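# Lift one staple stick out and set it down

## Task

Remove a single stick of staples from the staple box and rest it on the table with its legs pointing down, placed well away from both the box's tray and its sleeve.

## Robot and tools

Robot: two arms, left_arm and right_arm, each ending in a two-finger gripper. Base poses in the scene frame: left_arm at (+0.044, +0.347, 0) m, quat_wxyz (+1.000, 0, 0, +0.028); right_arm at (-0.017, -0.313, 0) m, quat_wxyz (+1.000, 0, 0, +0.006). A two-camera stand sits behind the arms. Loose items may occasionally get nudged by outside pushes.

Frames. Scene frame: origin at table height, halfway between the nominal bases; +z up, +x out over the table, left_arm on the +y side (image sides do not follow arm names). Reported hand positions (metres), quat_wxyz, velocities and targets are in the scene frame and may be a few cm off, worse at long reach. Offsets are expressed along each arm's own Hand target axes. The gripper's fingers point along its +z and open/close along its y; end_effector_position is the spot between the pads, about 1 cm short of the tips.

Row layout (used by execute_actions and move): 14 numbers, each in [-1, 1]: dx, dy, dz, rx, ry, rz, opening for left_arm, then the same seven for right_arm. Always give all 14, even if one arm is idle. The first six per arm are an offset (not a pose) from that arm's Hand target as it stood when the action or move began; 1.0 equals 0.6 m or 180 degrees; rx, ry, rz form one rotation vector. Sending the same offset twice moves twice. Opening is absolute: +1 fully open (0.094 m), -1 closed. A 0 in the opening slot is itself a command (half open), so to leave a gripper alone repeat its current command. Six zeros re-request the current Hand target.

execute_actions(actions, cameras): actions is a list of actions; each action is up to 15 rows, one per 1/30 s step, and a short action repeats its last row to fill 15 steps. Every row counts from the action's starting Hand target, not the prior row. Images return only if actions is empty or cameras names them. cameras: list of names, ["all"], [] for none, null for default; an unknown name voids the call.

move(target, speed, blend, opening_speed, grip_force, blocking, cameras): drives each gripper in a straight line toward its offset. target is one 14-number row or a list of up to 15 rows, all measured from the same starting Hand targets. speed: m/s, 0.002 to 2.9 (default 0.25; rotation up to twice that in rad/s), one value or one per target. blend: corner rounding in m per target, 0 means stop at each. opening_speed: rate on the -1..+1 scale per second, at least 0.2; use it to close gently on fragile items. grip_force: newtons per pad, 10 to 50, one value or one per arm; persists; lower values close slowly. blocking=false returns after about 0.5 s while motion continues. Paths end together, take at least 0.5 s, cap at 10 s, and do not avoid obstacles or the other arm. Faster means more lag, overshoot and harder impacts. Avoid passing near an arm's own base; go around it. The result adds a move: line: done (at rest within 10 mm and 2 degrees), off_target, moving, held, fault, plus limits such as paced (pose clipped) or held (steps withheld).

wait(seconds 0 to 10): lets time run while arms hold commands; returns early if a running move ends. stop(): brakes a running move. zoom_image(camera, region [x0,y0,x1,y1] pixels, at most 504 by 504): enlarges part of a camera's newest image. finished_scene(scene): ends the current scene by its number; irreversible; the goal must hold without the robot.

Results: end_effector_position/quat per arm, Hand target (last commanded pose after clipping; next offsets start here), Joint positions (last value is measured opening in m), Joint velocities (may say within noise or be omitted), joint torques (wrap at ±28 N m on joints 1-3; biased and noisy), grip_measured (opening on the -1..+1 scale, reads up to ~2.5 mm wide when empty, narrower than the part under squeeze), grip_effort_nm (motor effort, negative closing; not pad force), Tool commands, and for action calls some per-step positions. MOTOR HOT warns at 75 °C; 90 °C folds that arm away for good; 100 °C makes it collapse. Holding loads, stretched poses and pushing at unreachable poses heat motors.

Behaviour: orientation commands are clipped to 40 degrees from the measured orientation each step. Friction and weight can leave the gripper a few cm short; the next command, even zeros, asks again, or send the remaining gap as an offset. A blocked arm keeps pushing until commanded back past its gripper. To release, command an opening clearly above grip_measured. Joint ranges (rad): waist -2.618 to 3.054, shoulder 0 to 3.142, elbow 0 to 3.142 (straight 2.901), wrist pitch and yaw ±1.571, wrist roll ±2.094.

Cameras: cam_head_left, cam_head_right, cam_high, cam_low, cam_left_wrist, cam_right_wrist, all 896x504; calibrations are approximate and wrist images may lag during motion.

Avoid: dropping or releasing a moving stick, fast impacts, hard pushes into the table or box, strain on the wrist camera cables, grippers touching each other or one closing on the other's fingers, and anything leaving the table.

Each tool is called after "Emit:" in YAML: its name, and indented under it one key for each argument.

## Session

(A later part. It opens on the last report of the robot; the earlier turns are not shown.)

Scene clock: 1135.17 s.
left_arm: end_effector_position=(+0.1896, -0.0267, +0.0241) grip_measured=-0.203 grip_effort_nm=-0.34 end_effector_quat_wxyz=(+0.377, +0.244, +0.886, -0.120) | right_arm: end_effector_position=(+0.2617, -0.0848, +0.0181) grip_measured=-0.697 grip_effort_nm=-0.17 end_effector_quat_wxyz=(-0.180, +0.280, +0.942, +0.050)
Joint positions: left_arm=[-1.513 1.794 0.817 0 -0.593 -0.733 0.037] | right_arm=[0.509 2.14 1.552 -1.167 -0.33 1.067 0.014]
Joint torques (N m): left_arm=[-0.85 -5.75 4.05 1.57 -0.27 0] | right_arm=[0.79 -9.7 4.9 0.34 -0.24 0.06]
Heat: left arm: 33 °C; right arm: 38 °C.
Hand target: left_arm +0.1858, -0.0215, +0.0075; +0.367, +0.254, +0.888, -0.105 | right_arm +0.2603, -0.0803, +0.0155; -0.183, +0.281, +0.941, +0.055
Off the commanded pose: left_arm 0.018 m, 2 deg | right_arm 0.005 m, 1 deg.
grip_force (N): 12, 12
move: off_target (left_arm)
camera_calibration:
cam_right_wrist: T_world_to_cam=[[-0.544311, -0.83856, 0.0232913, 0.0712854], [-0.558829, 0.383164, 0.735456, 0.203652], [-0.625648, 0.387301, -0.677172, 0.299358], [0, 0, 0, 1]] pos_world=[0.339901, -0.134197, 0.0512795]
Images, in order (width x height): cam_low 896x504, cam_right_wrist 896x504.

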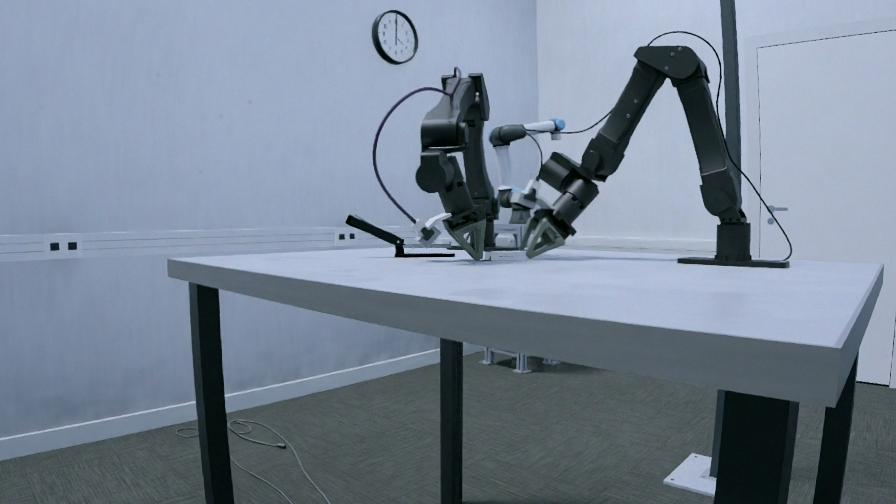

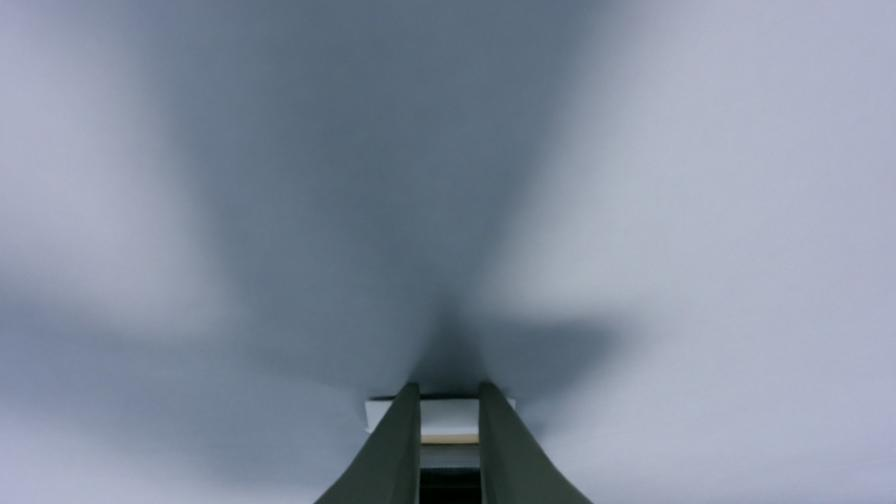

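Emit:
move:
  target: [-0.0623,-0.0025,-0.0378,0,0.0833,0,-0.26, 0,0,0,0,0,0,-0.70]
  speed: 0.04
  cameras: ["cam_right_wrist", "cam_low"]

Emit:
zoom_image:
  camera: "cam_low"
  region: [450, 225, 540, 270]

Emit:
zoom_image:
  camera: "cam_right_wrist"
  region: [360, 350, 540, 500]

Scene clock: 1154.13 s.
left_arm: end_effector_position=(+0.1919, -0.0294, +0.0478) grip_measured=-0.203 grip_effort_nm=-0.34 end_effector_quat_wxyz=(+0.252, +0.264, +0.928, -0.079) | right_arm: end_effector_position=(+0.2616, -0.0848, +0.0181) grip_measured=-0.697 grip_effort_nm=-0.17 end_effector_quat_wxyz=(-0.181, +0.280, +0.942, +0.050)
Joint positions: left_arm=[-1.416 1.794 1.11 -0.487 -0.365 -0.73 0.037] | right_arm=[0.509 2.14 1.552 -1.167 -0.33 1.068 0.014]
Joint torques (N m): left_arm=[0.5 -8.66 8.27 0.92 -0.21 0.04] | right_arm=[0.75 -9.7 4.86 0.34 -0.27 0.08]
Heat: left arm: 34 °C; right arm: 37 °C.
Hand target: left_arm +0.1939, -0.0283, +0.0500; +0.248, +0.266, +0.929, -0.071 | right_arm +0.2603, -0.0802, +0.0156; -0.183, +0.281, +0.941, +0.055
Off the commanded pose: left_arm 0.003 m, 1 deg | right_arm 0.005 m, 1 deg.
grip_force (N): 12, 12
move: done
camera_calibration:
cam_right_wrist: T_world_to_cam=[[-0.544992, -0.838116, 0.0233629, 0.071517], [-0.55825, 0.383515, 0.735713, 0.203434], [-0.625572, 0.387915, -0.676891, 0.299338], [0, 0, 0, 1]] pos_world=[0.339801, -0.134198, 0.0512788]
Images, in order (width x height): cam_low 896x504, cam_right_wrist 896x504.

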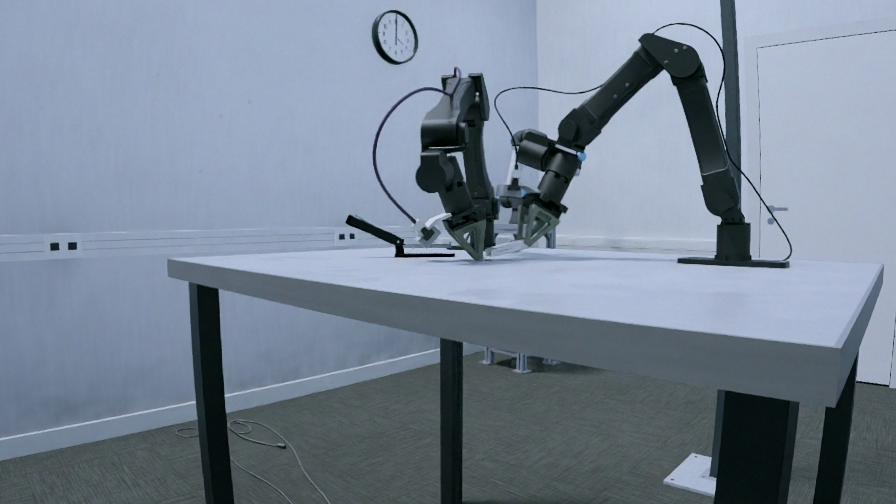

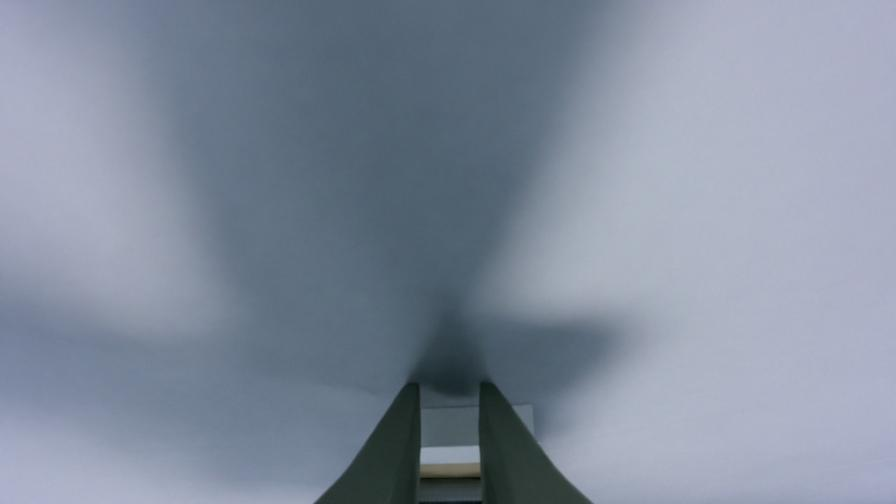

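Scaled by 5.600 from the camera's 896x504 image, which has a finer 1280x720 frame.

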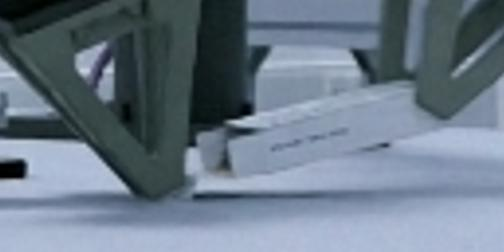

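Scaled by 2.800 from the camera's 896x504 image, which has a finer 1280x720 frame.

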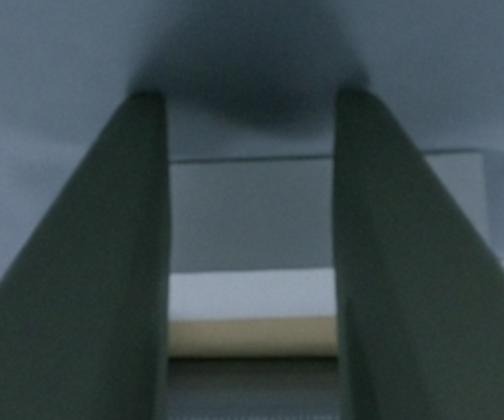

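Emit:
move:
  target: [-0.0063,0,0.0075,0,0.0444,0,-0.26, 0,0,0,0,0,0,-0.70]
  speed: 0.03
  cameras: ["cam_right_wrist", "cam_low"]

Emit:
zoom_image:
  camera: "cam_low"
  region: [450, 225, 540, 270]

Emit:
zoom_image:
  camera: "cam_right_wrist"
  region: [360, 350, 540, 500]

Scene clock: 1169.73 s.
left_arm: end_effector_position=(+0.1971, -0.0339, +0.0558) grip_measured=-0.203 grip_effort_nm=-0.34 end_effector_quat_wxyz=(+0.194, +0.267, +0.941, -0.071) | right_arm: end_effector_position=(+0.2616, -0.0848, +0.0181) grip_measured=-0.697 grip_effort_nm=-0.17 end_effector_quat_wxyz=(-0.181, +0.280, +0.942, +0.050)
Joint positions: left_arm=[-1.36 1.844 1.257 -0.653 -0.255 -0.708 0.037] | right_arm=[0.509 2.14 1.552 -1.167 -0.33 1.068 0.014]
Joint torques (N m): left_arm=[0.58 -7.25 8.36 0.79 -0.15 0.09] | right_arm=[0.76 -9.63 4.82 0.35 -0.27 0.07]
Heat: left arm: 35 °C; right arm: 37 °C.
Hand target: left_arm +0.1985, -0.0312, +0.0479; +0.183, +0.270, +0.944, -0.052 | right_arm +0.2603, -0.0802, +0.0156; -0.183, +0.281, +0.941, +0.055
Off the commanded pose: left_arm 0.008 m, 3 deg | right_arm 0.005 m, 1 deg.
grip_force (N): 12, 12
move: off_target (left_arm)
camera_calibration:
cam_right_wrist: T_world_to_cam=[[-0.544992, -0.838116, 0.0233629, 0.071517], [-0.55825, 0.383515, 0.735713, 0.203434], [-0.625572, 0.387915, -0.676891, 0.299338], [0, 0, 0, 1]] pos_world=[0.339801, -0.134198, 0.0512788]
Images, in order (width x height): cam_low 896x504, cam_right_wrist 896x504.

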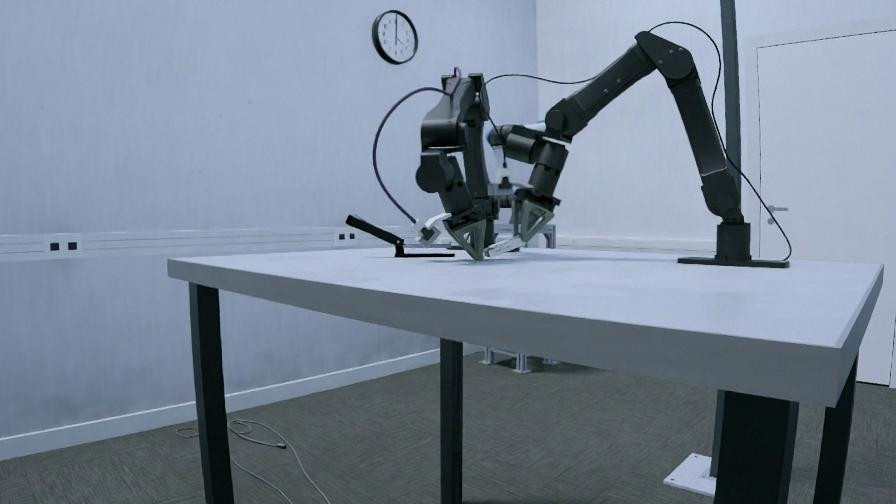

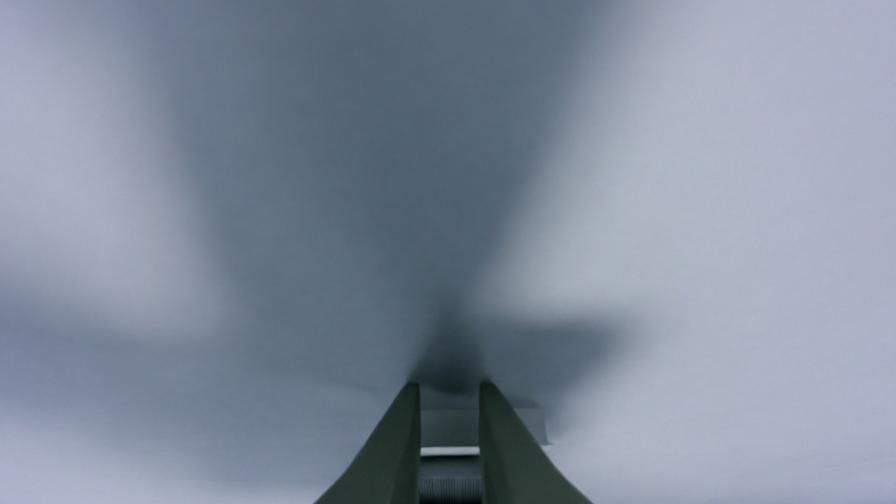

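Scaled by 5.600 from the camera's 896x504 image, which has a finer 1280x720 frame.

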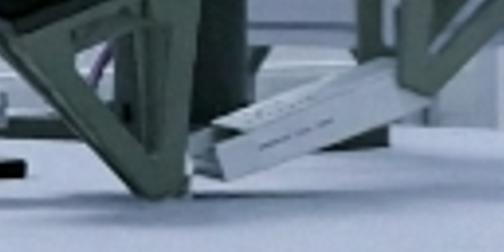

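Scaled by 2.800 from the camera's 896x504 image, which has a finer 1280x720 frame.

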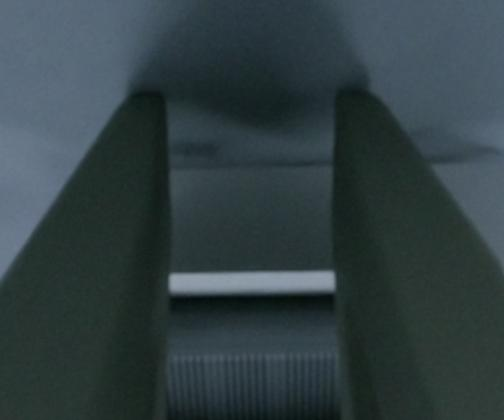

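Emit:
move:
  target: [0,0,0,0,0,0,-0.26, -0.0185,0,-0.0075,0,0,0,-0.70]
  speed: 0.04
  cameras: ["cam_right_wrist", "cam_low"]

Emit:
zoom_image:
  camera: "cam_low"
  region: [450, 225, 540, 270]

Emit:
zoom_image:
  camera: "cam_right_wrist"
  region: [360, 350, 540, 500]

Scene clock: 1179.70 s.
left_arm: end_effector_position=(+0.1970, -0.0339, +0.0558) grip_measured=-0.203 grip_effort_nm=-0.34 end_effector_quat_wxyz=(+0.194, +0.267, +0.942, -0.071) | right_arm: end_effector_position=(+0.2652, -0.0867, +0.0177) grip_measured=-0.697 grip_effort_nm=-0.17 end_effector_quat_wxyz=(-0.183, +0.280, +0.941, +0.055)
Joint positions: left_arm=[-1.36 1.844 1.257 -0.653 -0.255 -0.708 0.037] | right_arm=[0.495 2.147 1.558 -1.168 -0.34 1.053 0.014]
Joint torques (N m): left_arm=[0.38 -7.23 8.43 0.81 -0.16 0.06] | right_arm=[-0.53 -8.49 7.2 0.1 -0.13 -0.06]
Heat: left arm: 34 °C; right arm: 37 °C.
Hand target: left_arm +0.1985, -0.0312, +0.0479; +0.183, +0.270, +0.944, -0.052 | right_arm +0.2703, -0.0868, +0.0156; -0.183, +0.281, +0.941, +0.055
Off the commanded pose: left_arm 0.008 m, 3 deg | right_arm 0.006 m, 0 deg.
grip_force (N): 12, 12
move: off_target (left_arm)
camera_calibration:
cam_right_wrist: T_world_to_cam=[[-0.546956, -0.837029, 0.0148682, 0.0726524], [-0.555486, 0.376155, 0.741581, 0.205047], [-0.626318, 0.397353, -0.670699, 0.302981], [0, 0, 0, 1]] pos_world=[0.343401, -0.136708, 0.0500698]
Images, in order (width x height): cam_low 896x504, cam_right_wrist 896x504.

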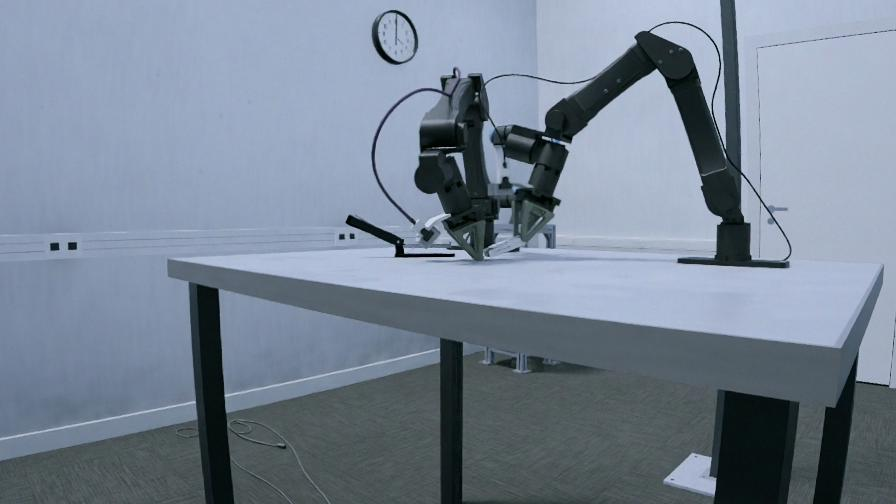

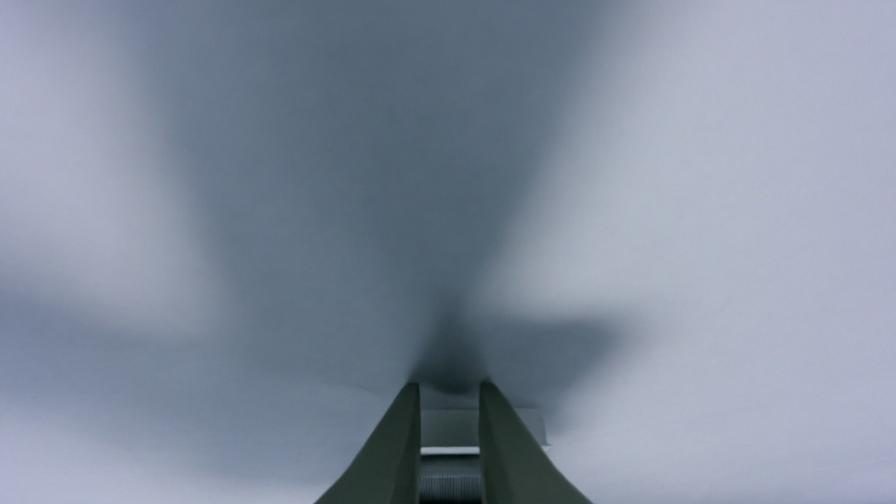

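Scaled by 5.600 from the camera's 896x504 image, which has a finer 1280x720 frame.

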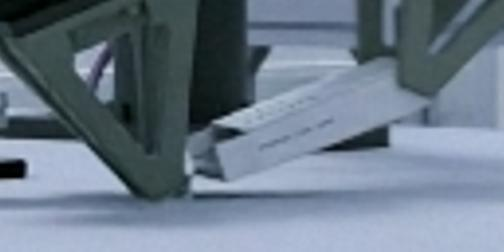

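Scaled by 2.800 from the camera's 896x504 image, which has a finer 1280x720 frame.

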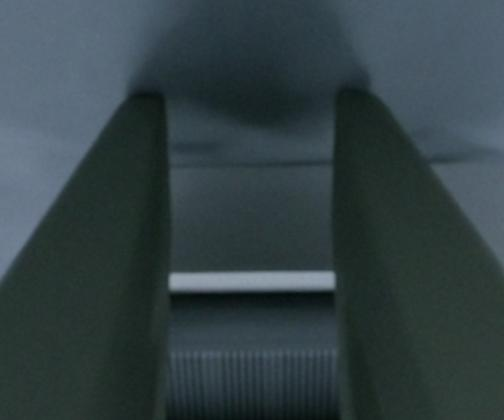

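Emit:
move:
  target: [0,0,0,0,0,0,-0.26, -0.0155,0,-0.0063,0,0,0,-0.70]
  speed: 0.04
  cameras: ["cam_low"]

Emit:
zoom_image:
  camera: "cam_low"
  region: [450, 225, 540, 270]

Scene clock: 1183.83 s.
left_arm: end_effector_position=(+0.1970, -0.0339, +0.0558) grip_measured=-0.203 grip_effort_nm=-0.34 end_effector_quat_wxyz=(+0.194, +0.267, +0.942, -0.071) | right_arm: end_effector_position=(+0.2726, -0.0914, +0.0175) grip_measured=-0.697 grip_effort_nm=-0.17 end_effector_quat_wxyz=(-0.187, +0.280, +0.940, +0.056)
Joint positions: left_arm=[-1.36 1.844 1.257 -0.653 -0.255 -0.708 0.037] | right_arm=[0.473 2.168 1.589 -1.189 -0.342 1.03 0.014]
Joint torques (N m): left_arm=[0.44 -7.2 8.36 0.76 -0.17 0.09] | right_arm=[-0.55 -8.72 7.38 0.09 -0.08 -0.05]
Heat: left arm: 34 °C; right arm: 37 °C.
Hand target: left_arm +0.1985, -0.0312, +0.0479; +0.183, +0.270, +0.944, -0.052 | right_arm +0.2787, -0.0924, +0.0155; -0.183, +0.281, +0.941, +0.055
Off the commanded pose: left_arm 0.008 m, 3 deg | right_arm 0.006 m, 1 deg.
grip_force (N): 12, 12
move: off_target (left_arm)
Images, in order (width x height): cam_low 896x504.

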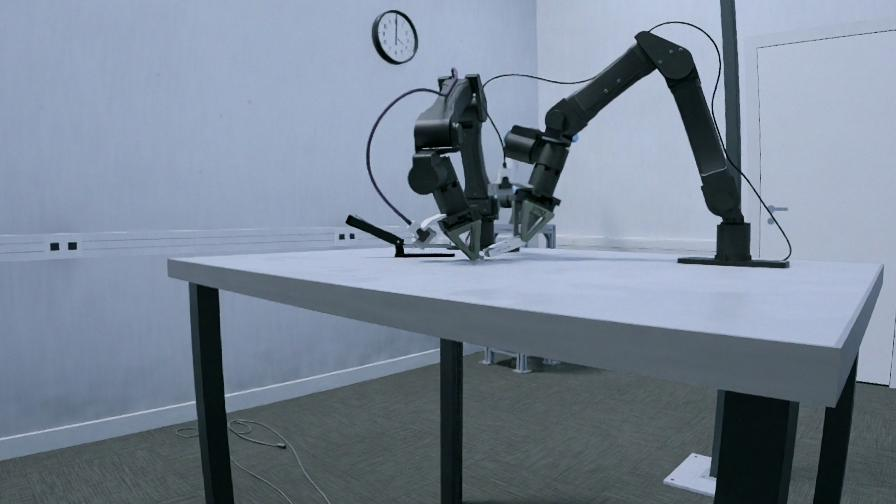

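Scaled by 5.600 from the camera's 896x504 image, which has a finer 1280x720 frame.

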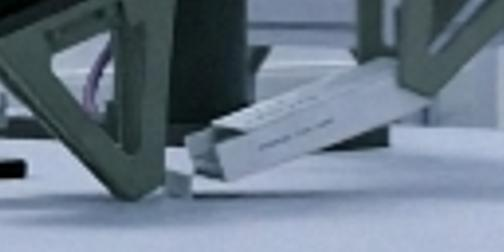

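Emit:
move:
  target: [0.0137,0,0.0160,0,0,0,-0.26, 0,0,0,0,0,0,-0.70]
  speed: 0.03
  cameras: ["cam_low", "cam_right_wrist"]

Emit:
zoom_image:
  camera: "cam_low"
  region: [450, 225, 540, 270]

Emit:
zoom_image:
  camera: "cam_right_wrist"
  region: [360, 350, 540, 500]

Scene clock: 1191.60 s.
left_arm: end_effector_position=(+0.1964, -0.0318, +0.0513) grip_measured=-0.203 grip_effort_nm=-0.34 end_effector_quat_wxyz=(+0.190, +0.268, +0.942, -0.066) | right_arm: end_effector_position=(+0.2726, -0.0914, +0.0175) grip_measured=-0.697 grip_effort_nm=-0.17 end_effector_quat_wxyz=(-0.187, +0.280, +0.940, +0.056)
Joint positions: left_arm=[-1.36 1.851 1.252 -0.653 -0.255 -0.708 0.037] | right_arm=[0.473 2.168 1.589 -1.189 -0.342 1.029 0.014]
Joint torques (N m): left_arm=[-0.23 -7.42 4.93 1.23 -0.17 0.01] | right_arm=[-0.51 -8.73 7.32 0.08 -0.08 -0.06]
Heat: left arm: 33 °C; right arm: 37 °C.
Hand target: left_arm +0.1951, -0.0290, +0.0360; +0.183, +0.270, +0.944, -0.052 | right_arm +0.2787, -0.0924, +0.0155; -0.183, +0.281, +0.941, +0.055
Off the commanded pose: left_arm 0.016 m, 2 deg | right_arm 0.006 m, 0 deg.
grip_force (N): 12, 12
move: off_target (left_arm)
camera_calibration:
cam_right_wrist: T_world_to_cam=[[-0.547386, -0.836757, 0.0143664, 0.0728782], [-0.551, 0.373266, 0.746372, 0.209441], [-0.629894, 0.400638, -0.665374, 0.310542], [0, 0, 0, 1]] pos_world=[0.350903, -0.141611, 0.0492583]
Images, in order (width x height): cam_low 896x504, cam_right_wrist 896x504.

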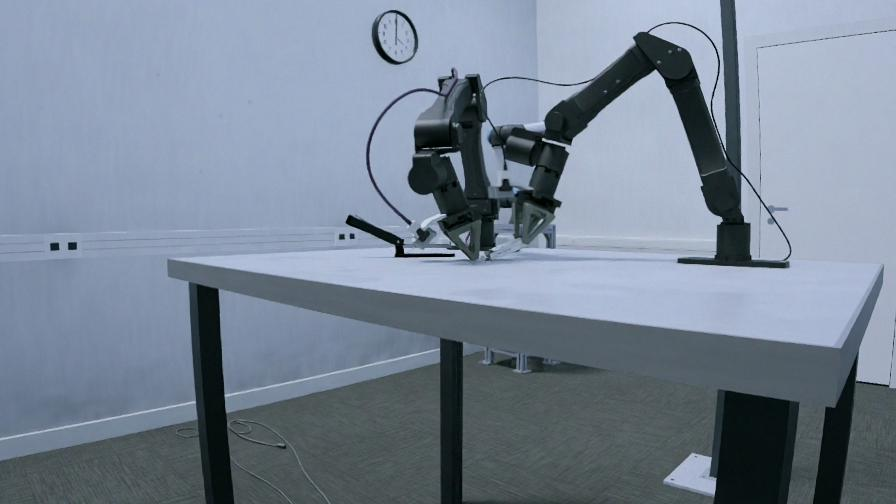

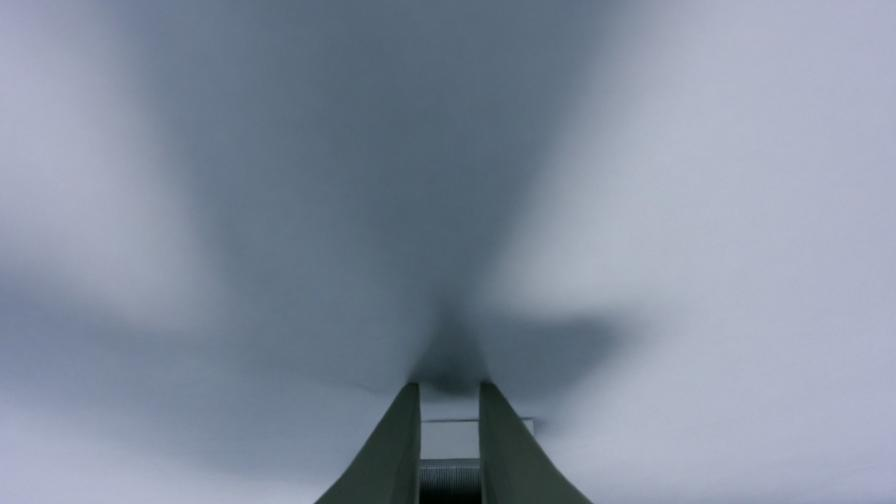

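Scaled by 5.600 from the camera's 896x504 image, which has a finer 1280x720 frame.

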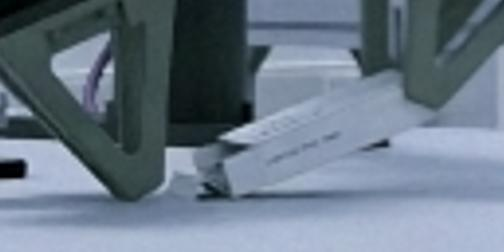

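Scaled by 2.800 from the camera's 896x504 image, which has a finer 1280x720 frame.

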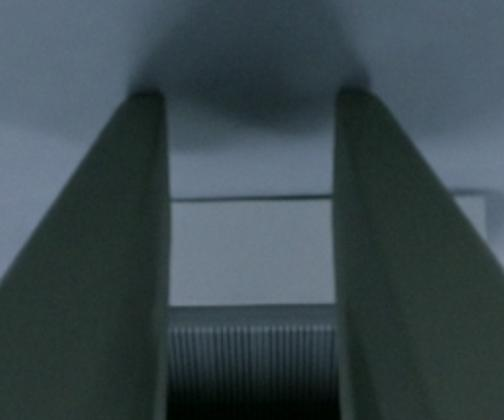

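Emit:
move:
  target: [0.0186,0,0.0105,0,-0.0667,0,-0.26, 0,0,0,0,0,0,-0.70]
  speed: 0.03
  cameras: ["cam_low"]

Emit:
zoom_image:
  camera: "cam_low"
  region: [450, 225, 540, 270]

Scene clock: 1216.53 s.
left_arm: end_effector_position=(+0.1884, -0.0254, +0.0235) grip_measured=-0.204 grip_effort_nm=-0.34 end_effector_quat_wxyz=(+0.274, +0.268, +0.921, -0.072) | right_arm: end_effector_position=(+0.2726, -0.0914, +0.0175) grip_measured=-0.697 grip_effort_nm=-0.17 end_effector_quat_wxyz=(-0.187, +0.280, +0.940, +0.056)
Joint positions: left_arm=[-1.445 1.826 1.024 -0.364 -0.419 -0.735 0.037] | right_arm=[0.473 2.168 1.589 -1.189 -0.342 1.029 0.014]
Joint torques (N m): left_arm=[-0.25 -10.48 3.84 1.52 -0.36 -0.06] | right_arm=[-0.49 -8.69 7.32 0.09 -0.1 -0.06]
Heat: left arm: 36 °C; right arm: 37 °C.
Hand target: left_arm +0.1883, -0.0248, +0.0260; +0.281, +0.263, +0.919, -0.080 | right_arm +0.2787, -0.0924, +0.0155; -0.183, +0.281, +0.941, +0.055
Off the commanded pose: left_arm 0.002 m, 1 deg | right_arm 0.007 m, 0 deg.
grip_force (N): 12, 12
move: done
Images, in order (width x height): cam_low 896x504.

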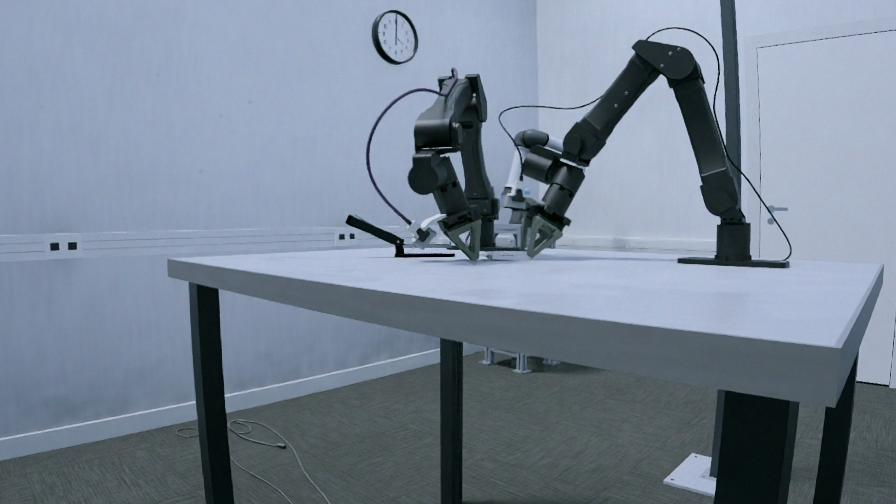

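Scaled by 5.600 from the camera's 896x504 image, which has a finer 1280x720 frame.

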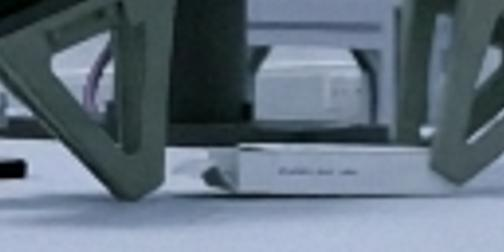

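Emit:
move:
  target: [0,0,0,0,0,0,-0.26,0.0187,0,-0.0464,0,0,0,-0.70]
  speed: 0.08
  cameras: ["cam_low","cam_right_wrist","cam_left_wrist"]

Emit:
zoom_image:
  camera: "cam_low"
  region: [450, 225, 540, 270]

Emit:
zoom_image:
  camera: "cam_right_wrist"
  region: [320, 330, 600, 504]

Scene clock: 1256.47 s.
left_arm: end_effector_position=(+0.1884, -0.0254, +0.0235) grip_measured=-0.204 grip_effort_nm=-0.34 end_effector_quat_wxyz=(+0.274, +0.268, +0.921, -0.072) | right_arm: end_effector_position=(+0.2727, -0.0920, +0.0343) grip_measured=-0.697 grip_effort_nm=-0.17 end_effector_quat_wxyz=(-0.194, +0.283, +0.938, +0.049)
Joint positions: left_arm=[-1.445 1.826 1.024 -0.364 -0.419 -0.735 0.037] | right_arm=[0.471 2.168 1.654 -1.276 -0.342 1.029 0.014]
Joint torques (N m): left_arm=[-0.31 -10.47 3.84 1.53 -0.31 -0.05] | right_arm=[-0.34 -11.64 7.75 -0.13 -0.08 -0.04]
Heat: left arm: 35 °C; right arm: 37 °C.
Hand target: left_arm +0.1883, -0.0248, +0.0260; +0.281, +0.263, +0.919, -0.080 | right_arm +0.2788, -0.0924, +0.0456; -0.183, +0.281, +0.941, +0.055
Off the commanded pose: left_arm 0.003 m, 1 deg | right_arm 0.013 m, 2 deg.
grip_force (N): 12, 12
move: off_target (right_arm)
camera_calibration:
cam_left_wrist: T_world_to_cam=[[-0.545808, -0.83774, -0.0168833, 0.0817878], [-0.829574, 0.543103, -0.129793, 0.211487], [0.117902, -0.0568358, -0.991397, 0.0906968], [0, 0, 0, 1]] pos_world=[0.209391, -0.0411873, 0.118747]
cam_right_wrist: T_world_to_cam=[[-0.54823, -0.835647, 0.0337177, 0.071902], [-0.53567, 0.381819, 0.753174, 0.193591], [-0.642262, 0.394852, -0.656956, 0.32462], [0, 0, 0, 1]] pos_world=[0.351611, -0.142009, 0.0650289]
Images, in order (width x height): cam_low 896x504, cam_left_wrist 896x504, cam_right_wrist 896x504.

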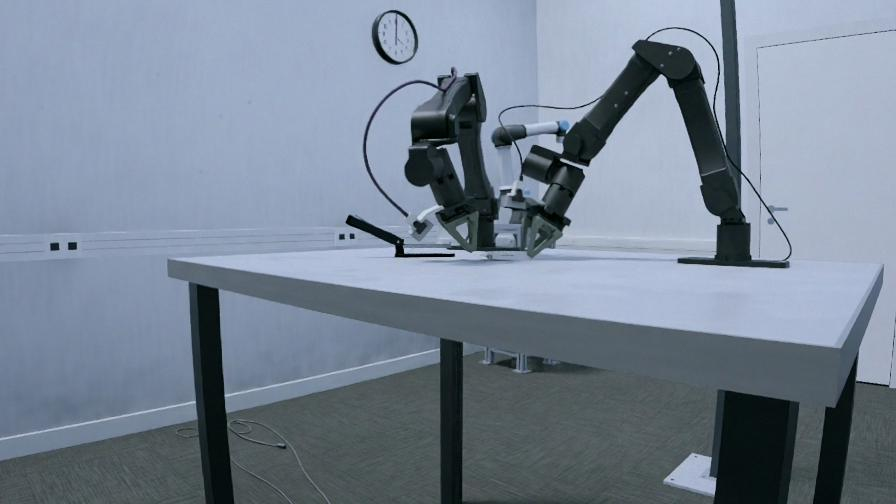

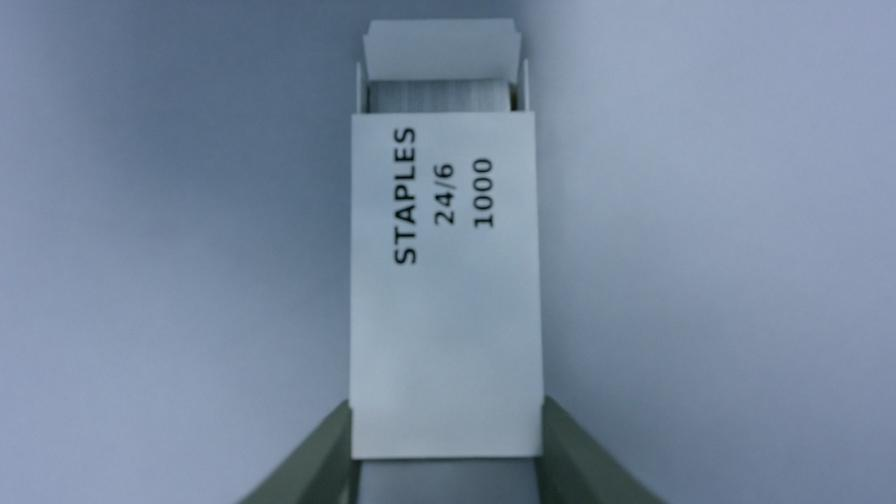

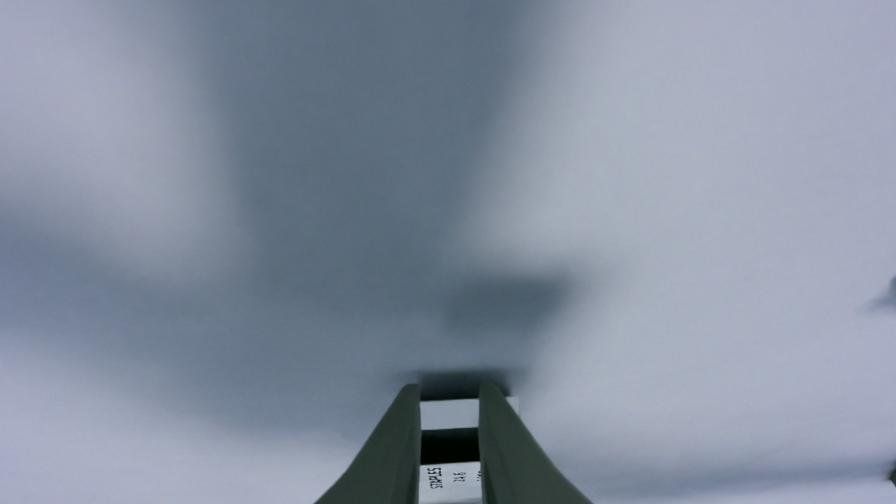

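Scaled by 5.600 from the camera's 896x504 image, which has a finer 1280x720 frame.

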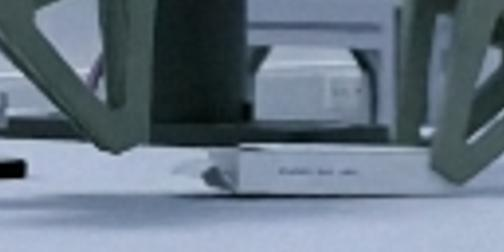

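Scaled by 1.800 from the camera's 896x504 image, which has a finer 1280x720 frame.

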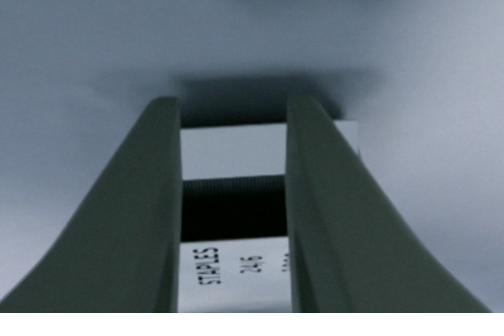

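Emit:
zoom_image:
  camera: "cam_left_wrist"
  region: [340, 0, 550, 118]

Emit:
zoom_image:
  camera: "cam_low"
  region: [476, 245, 516, 265]

Scaled by 2.400 from the camera's 896x504 image, which has a finer 1280x720 frame.

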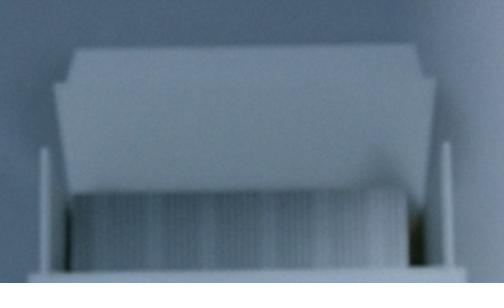

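Scaled by 12.600 from the camera's 896x504 image, which has a finer 1280x720 frame.

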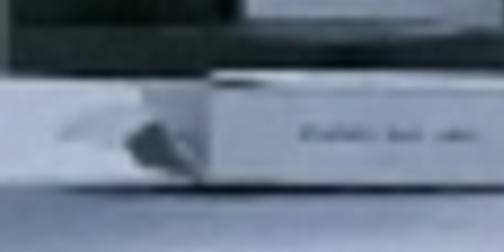

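Emit:
move:
  target:
    - [0,0,0,0,0,0,-0.08,0,0,0,0,0,0,-0.70]
    - [0,0,0,0,-0.122,0,-0.08,0,0,0,0,0,0,-0.70]
  speed: 0.1
  cameras: ["cam_low","cam_left_wrist"]

Emit:
zoom_image:
  camera: "cam_low"
  region: [450, 225, 540, 270]

Scene clock: 1389.00 s.
left_arm: end_effector_position=(+0.1870, -0.0271, +0.0285) grip_measured=-0.082 grip_effort_nm=0.08 end_effector_quat_wxyz=(+0.440, +0.245, +0.853, -0.133) | right_arm: end_effector_position=(+0.2726, -0.0920, +0.0343) grip_measured=-0.697 grip_effort_nm=-0.17 end_effector_quat_wxyz=(-0.195, +0.283, +0.938, +0.049)
Joint positions: left_arm=[-1.566 1.81 0.724 0.214 -0.718 -0.679 0.043] | right_arm=[0.471 2.168 1.654 -1.276 -0.342 1.029 0.014]
Joint torques (N m): left_arm=[-0.54 -6.94 3.73 1.99 -0.62 0.06] | right_arm=[-0.39 -11.66 7.83 -0.13 -0.08 -0.05]
Heat: left arm: 39 °C; right arm: 43 °C.
Hand target: left_arm +0.1883, -0.0248, +0.0259; +0.451, +0.243, +0.849, -0.129 | right_arm +0.2788, -0.0924, +0.0456; -0.183, +0.281, +0.941, +0.055
Off the commanded pose: left_arm 0.004 m, 1 deg | right_arm 0.013 m, 2 deg.
grip_force (N): 12, 12
move: off_target (right_arm)
camera_calibration:
cam_left_wrist: T_world_to_cam=[[-0.545782, -0.837922, 0.00294524, 0.0791828], [-0.730823, 0.474298, -0.490855, 0.201889], [0.409902, -0.270053, -0.871236, 0.0319153], [0, 0, 0, 1]] pos_world=[0.17768, -0.0207876, 0.126671]
Images, in order (width x height): cam_low 896x504, cam_left_wrist 896x504.

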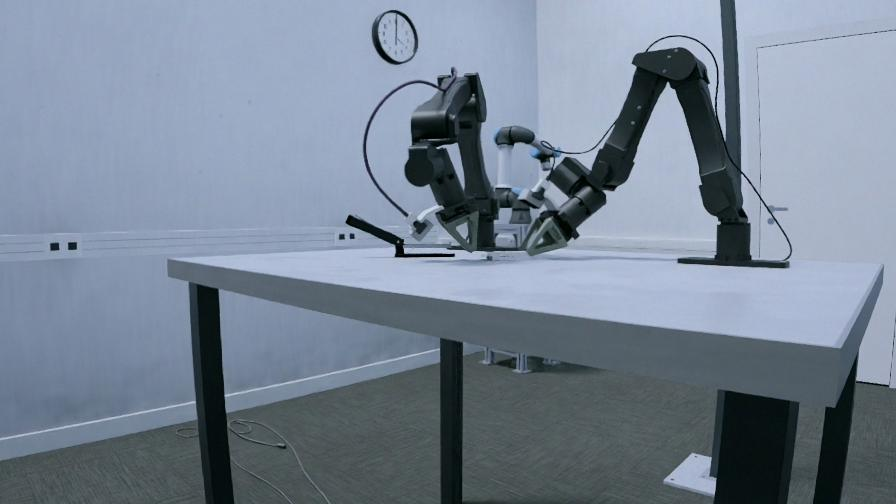

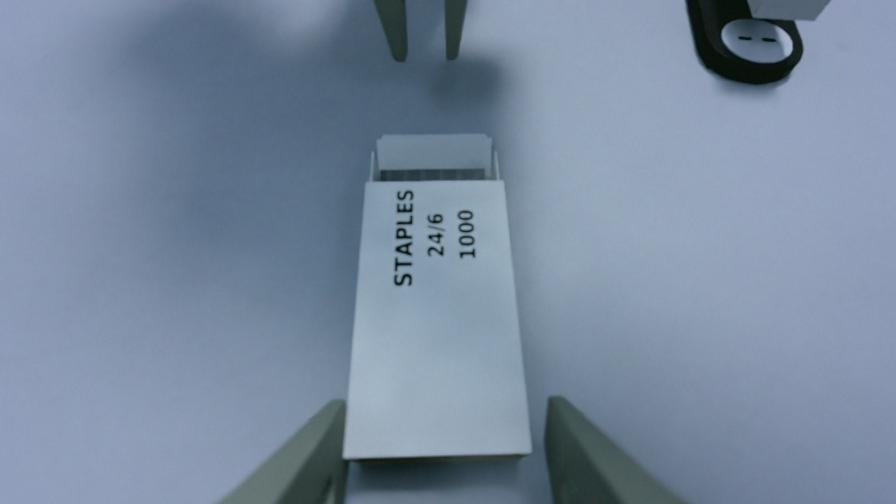

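Scaled by 5.600 from the camera's 896x504 image, which has a finer 1280x720 frame.

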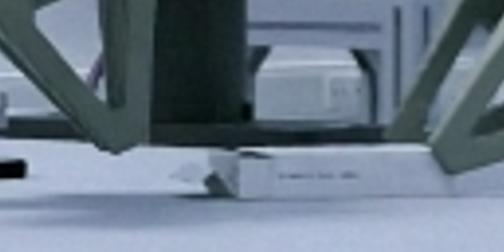

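Emit:
move:
  target:
    - [0.0082,0,0.0057,0,0,0,-0.08,0,0,0,0,0,0,-0.70]
    - [0.0082,0,0.0057,0,0,0,-0.26,0,0,0,0,0,0,-0.70]
  speed: 0.1
  cameras: ["cam_low","cam_left_wrist"]

Emit:
zoom_image:
  camera: "cam_low"
  region: [450, 225, 540, 270]

Scene clock: 1397.53 s.
left_arm: end_effector_position=(+0.1872, -0.0288, +0.0300) grip_measured=-0.205 grip_effort_nm=-0.29 end_effector_quat_wxyz=(+0.444, +0.240, +0.852, -0.142) | right_arm: end_effector_position=(+0.2726, -0.0920, +0.0343) grip_measured=-0.697 grip_effort_nm=-0.17 end_effector_quat_wxyz=(-0.195, +0.283, +0.938, +0.049)
Joint positions: left_arm=[-1.566 1.81 0.716 0.242 -0.719 -0.679 0.037] | right_arm=[0.471 2.168 1.654 -1.276 -0.342 1.029 0.014]
Joint torques (N m): left_arm=[-0.59 -5.53 3.74 2.09 -0.6 0.09] | right_arm=[-0.4 -11.63 7.76 -0.12 -0.07 -0.05]
Heat: left arm: 38 °C; right arm: 43 °C.
Hand target: left_arm +0.1884, -0.0249, +0.0200; +0.451, +0.243, +0.849, -0.129 | right_arm +0.2788, -0.0924, +0.0456; -0.183, +0.281, +0.941, +0.055
Off the commanded pose: left_arm 0.011 m, 2 deg | right_arm 0.013 m, 2 deg.
grip_force (N): 12, 12
move: off_target (left_arm, right_arm); target 2's new opening was sent with left_arm's hand 0.011 m and 2 deg from that target
camera_calibration:
cam_left_wrist: T_world_to_cam=[[-0.545788, -0.837715, 0.0186607, 0.0774446], [-0.729962, 0.464414, -0.501472, 0.203375], [0.411425, -0.287319, -0.864972, 0.0317115], [0, 0, 0, 1]] pos_world=[0.177677, -0.0204623, 0.127971]
Images, in order (width x height): cam_low 896x504, cam_left_wrist 896x504.

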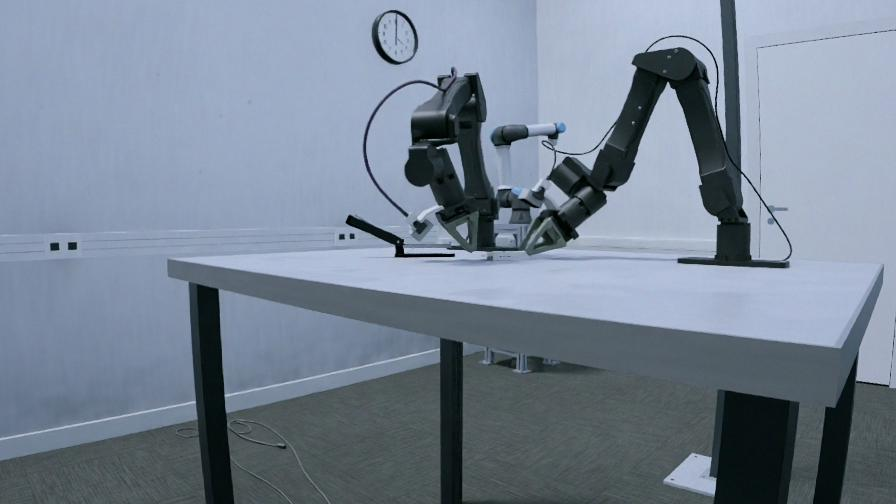

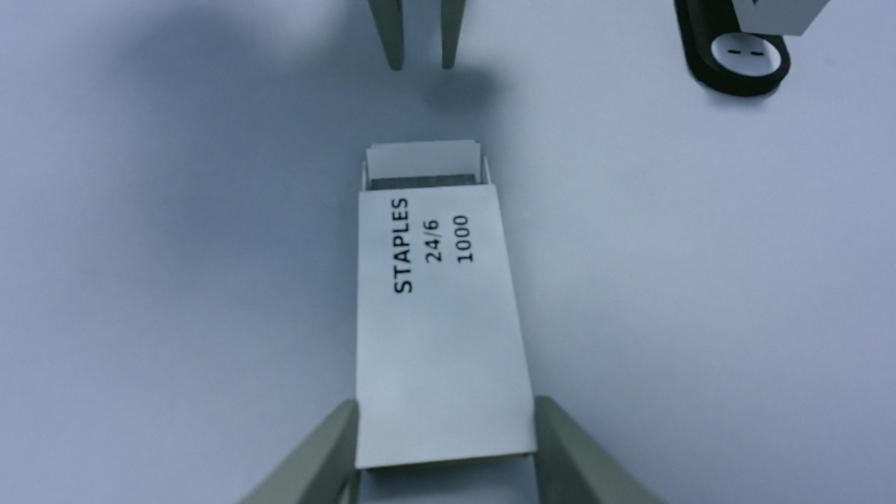

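Scaled by 5.600 from the camera's 896x504 image, which has a finer 1280x720 frame.

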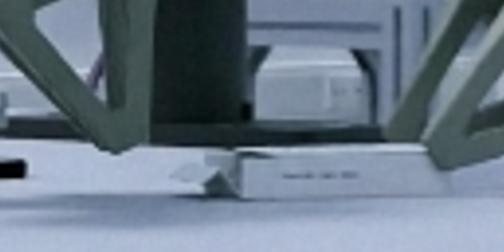

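Emit:
move:
  target: [0,0,0,0,0,0,-0.26,0.0756,-0.0083,-0.0090,-0.0123,-0.1222,-0.0190,-0.70]
  speed: 0.12
  cameras: ["cam_low","cam_right_wrist","cam_left_wrist"]

Emit:
zoom_image:
  camera: "cam_right_wrist"
  region: [340, 320, 560, 504]

Emit:
zoom_image:
  camera: "cam_low"
  region: [450, 225, 540, 270]

Scene clock: 1426.37 s.
left_arm: end_effector_position=(+0.1872, -0.0288, +0.0300) grip_measured=-0.209 grip_effort_nm=-0.34 end_effector_quat_wxyz=(+0.444, +0.240, +0.852, -0.142) | right_arm: end_effector_position=(+0.2370, -0.0754, +0.0571) grip_measured=-0.697 grip_effort_nm=-0.17 end_effector_quat_wxyz=(-0.014, +0.258, +0.966, +0.010)
Joint positions: left_arm=[-1.566 1.81 0.716 0.242 -0.719 -0.679 0.037] | right_arm=[0.721 1.889 1.402 -1.082 -0.034 1.254 0.014]
Joint torques (N m): left_arm=[-0.66 -5.67 3.77 2.03 -0.63 0.07] | right_arm=[0.16 -11.47 5.56 0.69 0.16 0.09]
Heat: left arm: 36 °C; right arm: 43 °C.
Hand target: left_arm +0.1884, -0.0249, +0.0200; +0.451, +0.243, +0.849, -0.129 | right_arm +0.2424, -0.0747, +0.0676; +0.007, +0.261, +0.965, +0.024
Off the commanded pose: left_arm 0.011 m, 2 deg | right_arm 0.012 m, 3 deg.
grip_force (N): 12, 12
move: off_target (left_arm, right_arm)
camera_calibration:
cam_left_wrist: T_world_to_cam=[[-0.545788, -0.837715, 0.0186607, 0.0774446], [-0.729962, 0.464414, -0.501472, 0.203375], [0.411425, -0.287319, -0.864972, 0.0317115], [0, 0, 0, 1]] pos_world=[0.177677, -0.0204623, 0.127971]
cam_right_wrist: T_world_to_cam=[[-0.50337, -0.864066, 0.00303876, 0.0543842], [-0.764943, 0.447255, 0.463492, 0.226829], [-0.401847, 0.230983, -0.886096, 0.253828], [0, 0, 0, 1]] pos_world=[0.302886, -0.113089, 0.119617]
Images, in order (width x height): cam_low 896x504, cam_left_wrist 896x504, cam_right_wrist 896x504.

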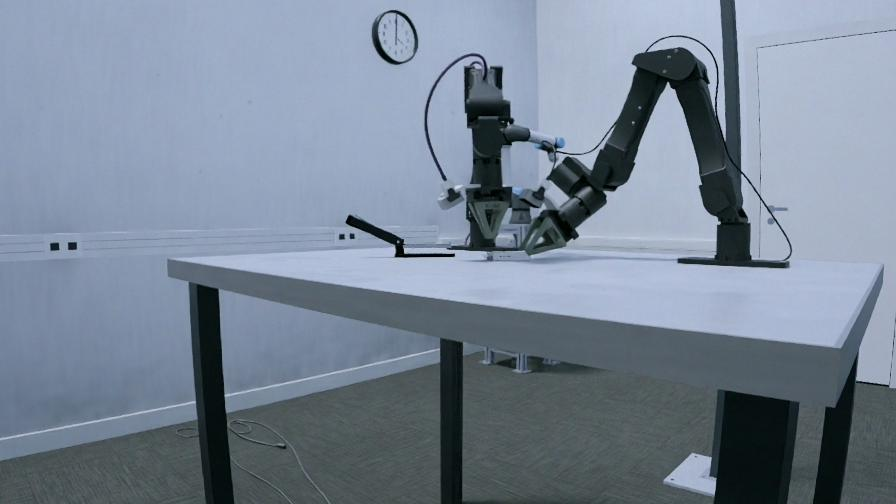

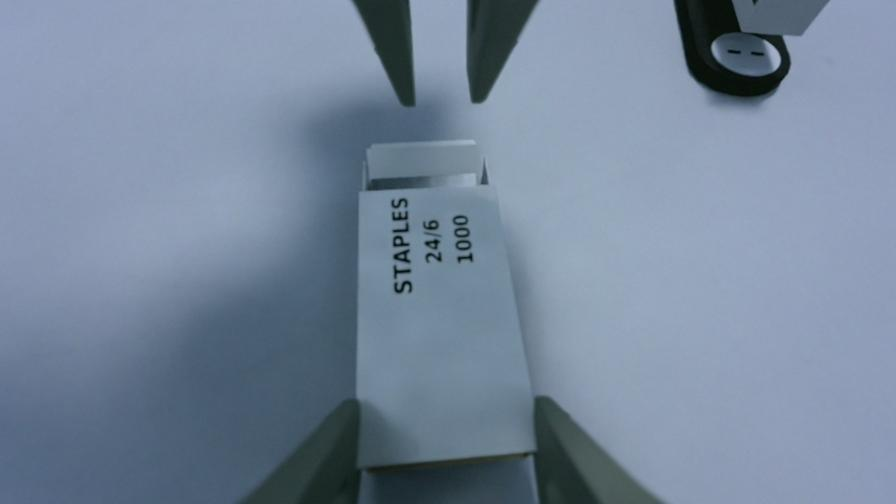

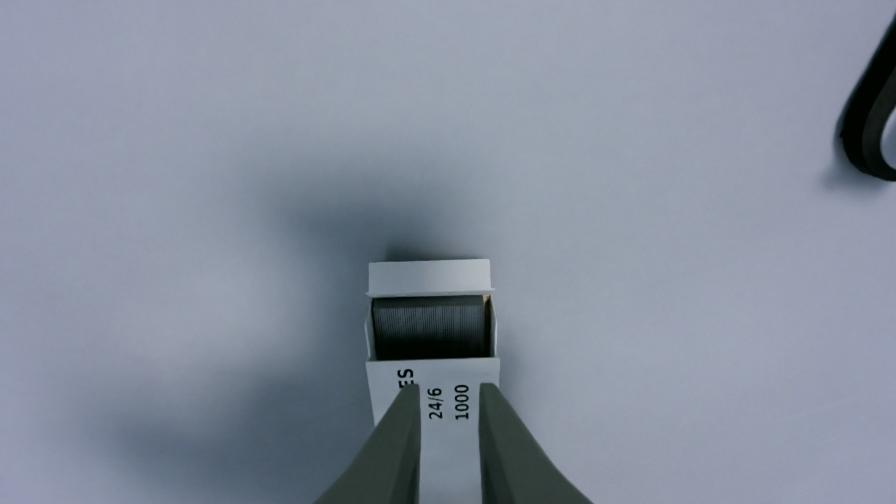

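Scaled by 2.291 from the camera's 896x504 image, which has a finer 1280x720 frame.

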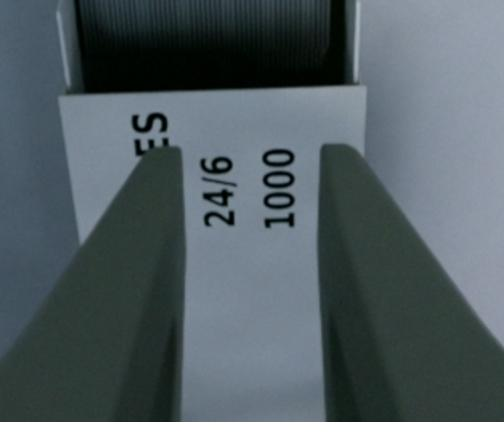

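Scaled by 5.600 from the camera's 896x504 image, which has a finer 1280x720 frame.

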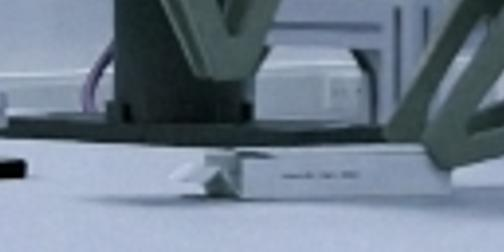

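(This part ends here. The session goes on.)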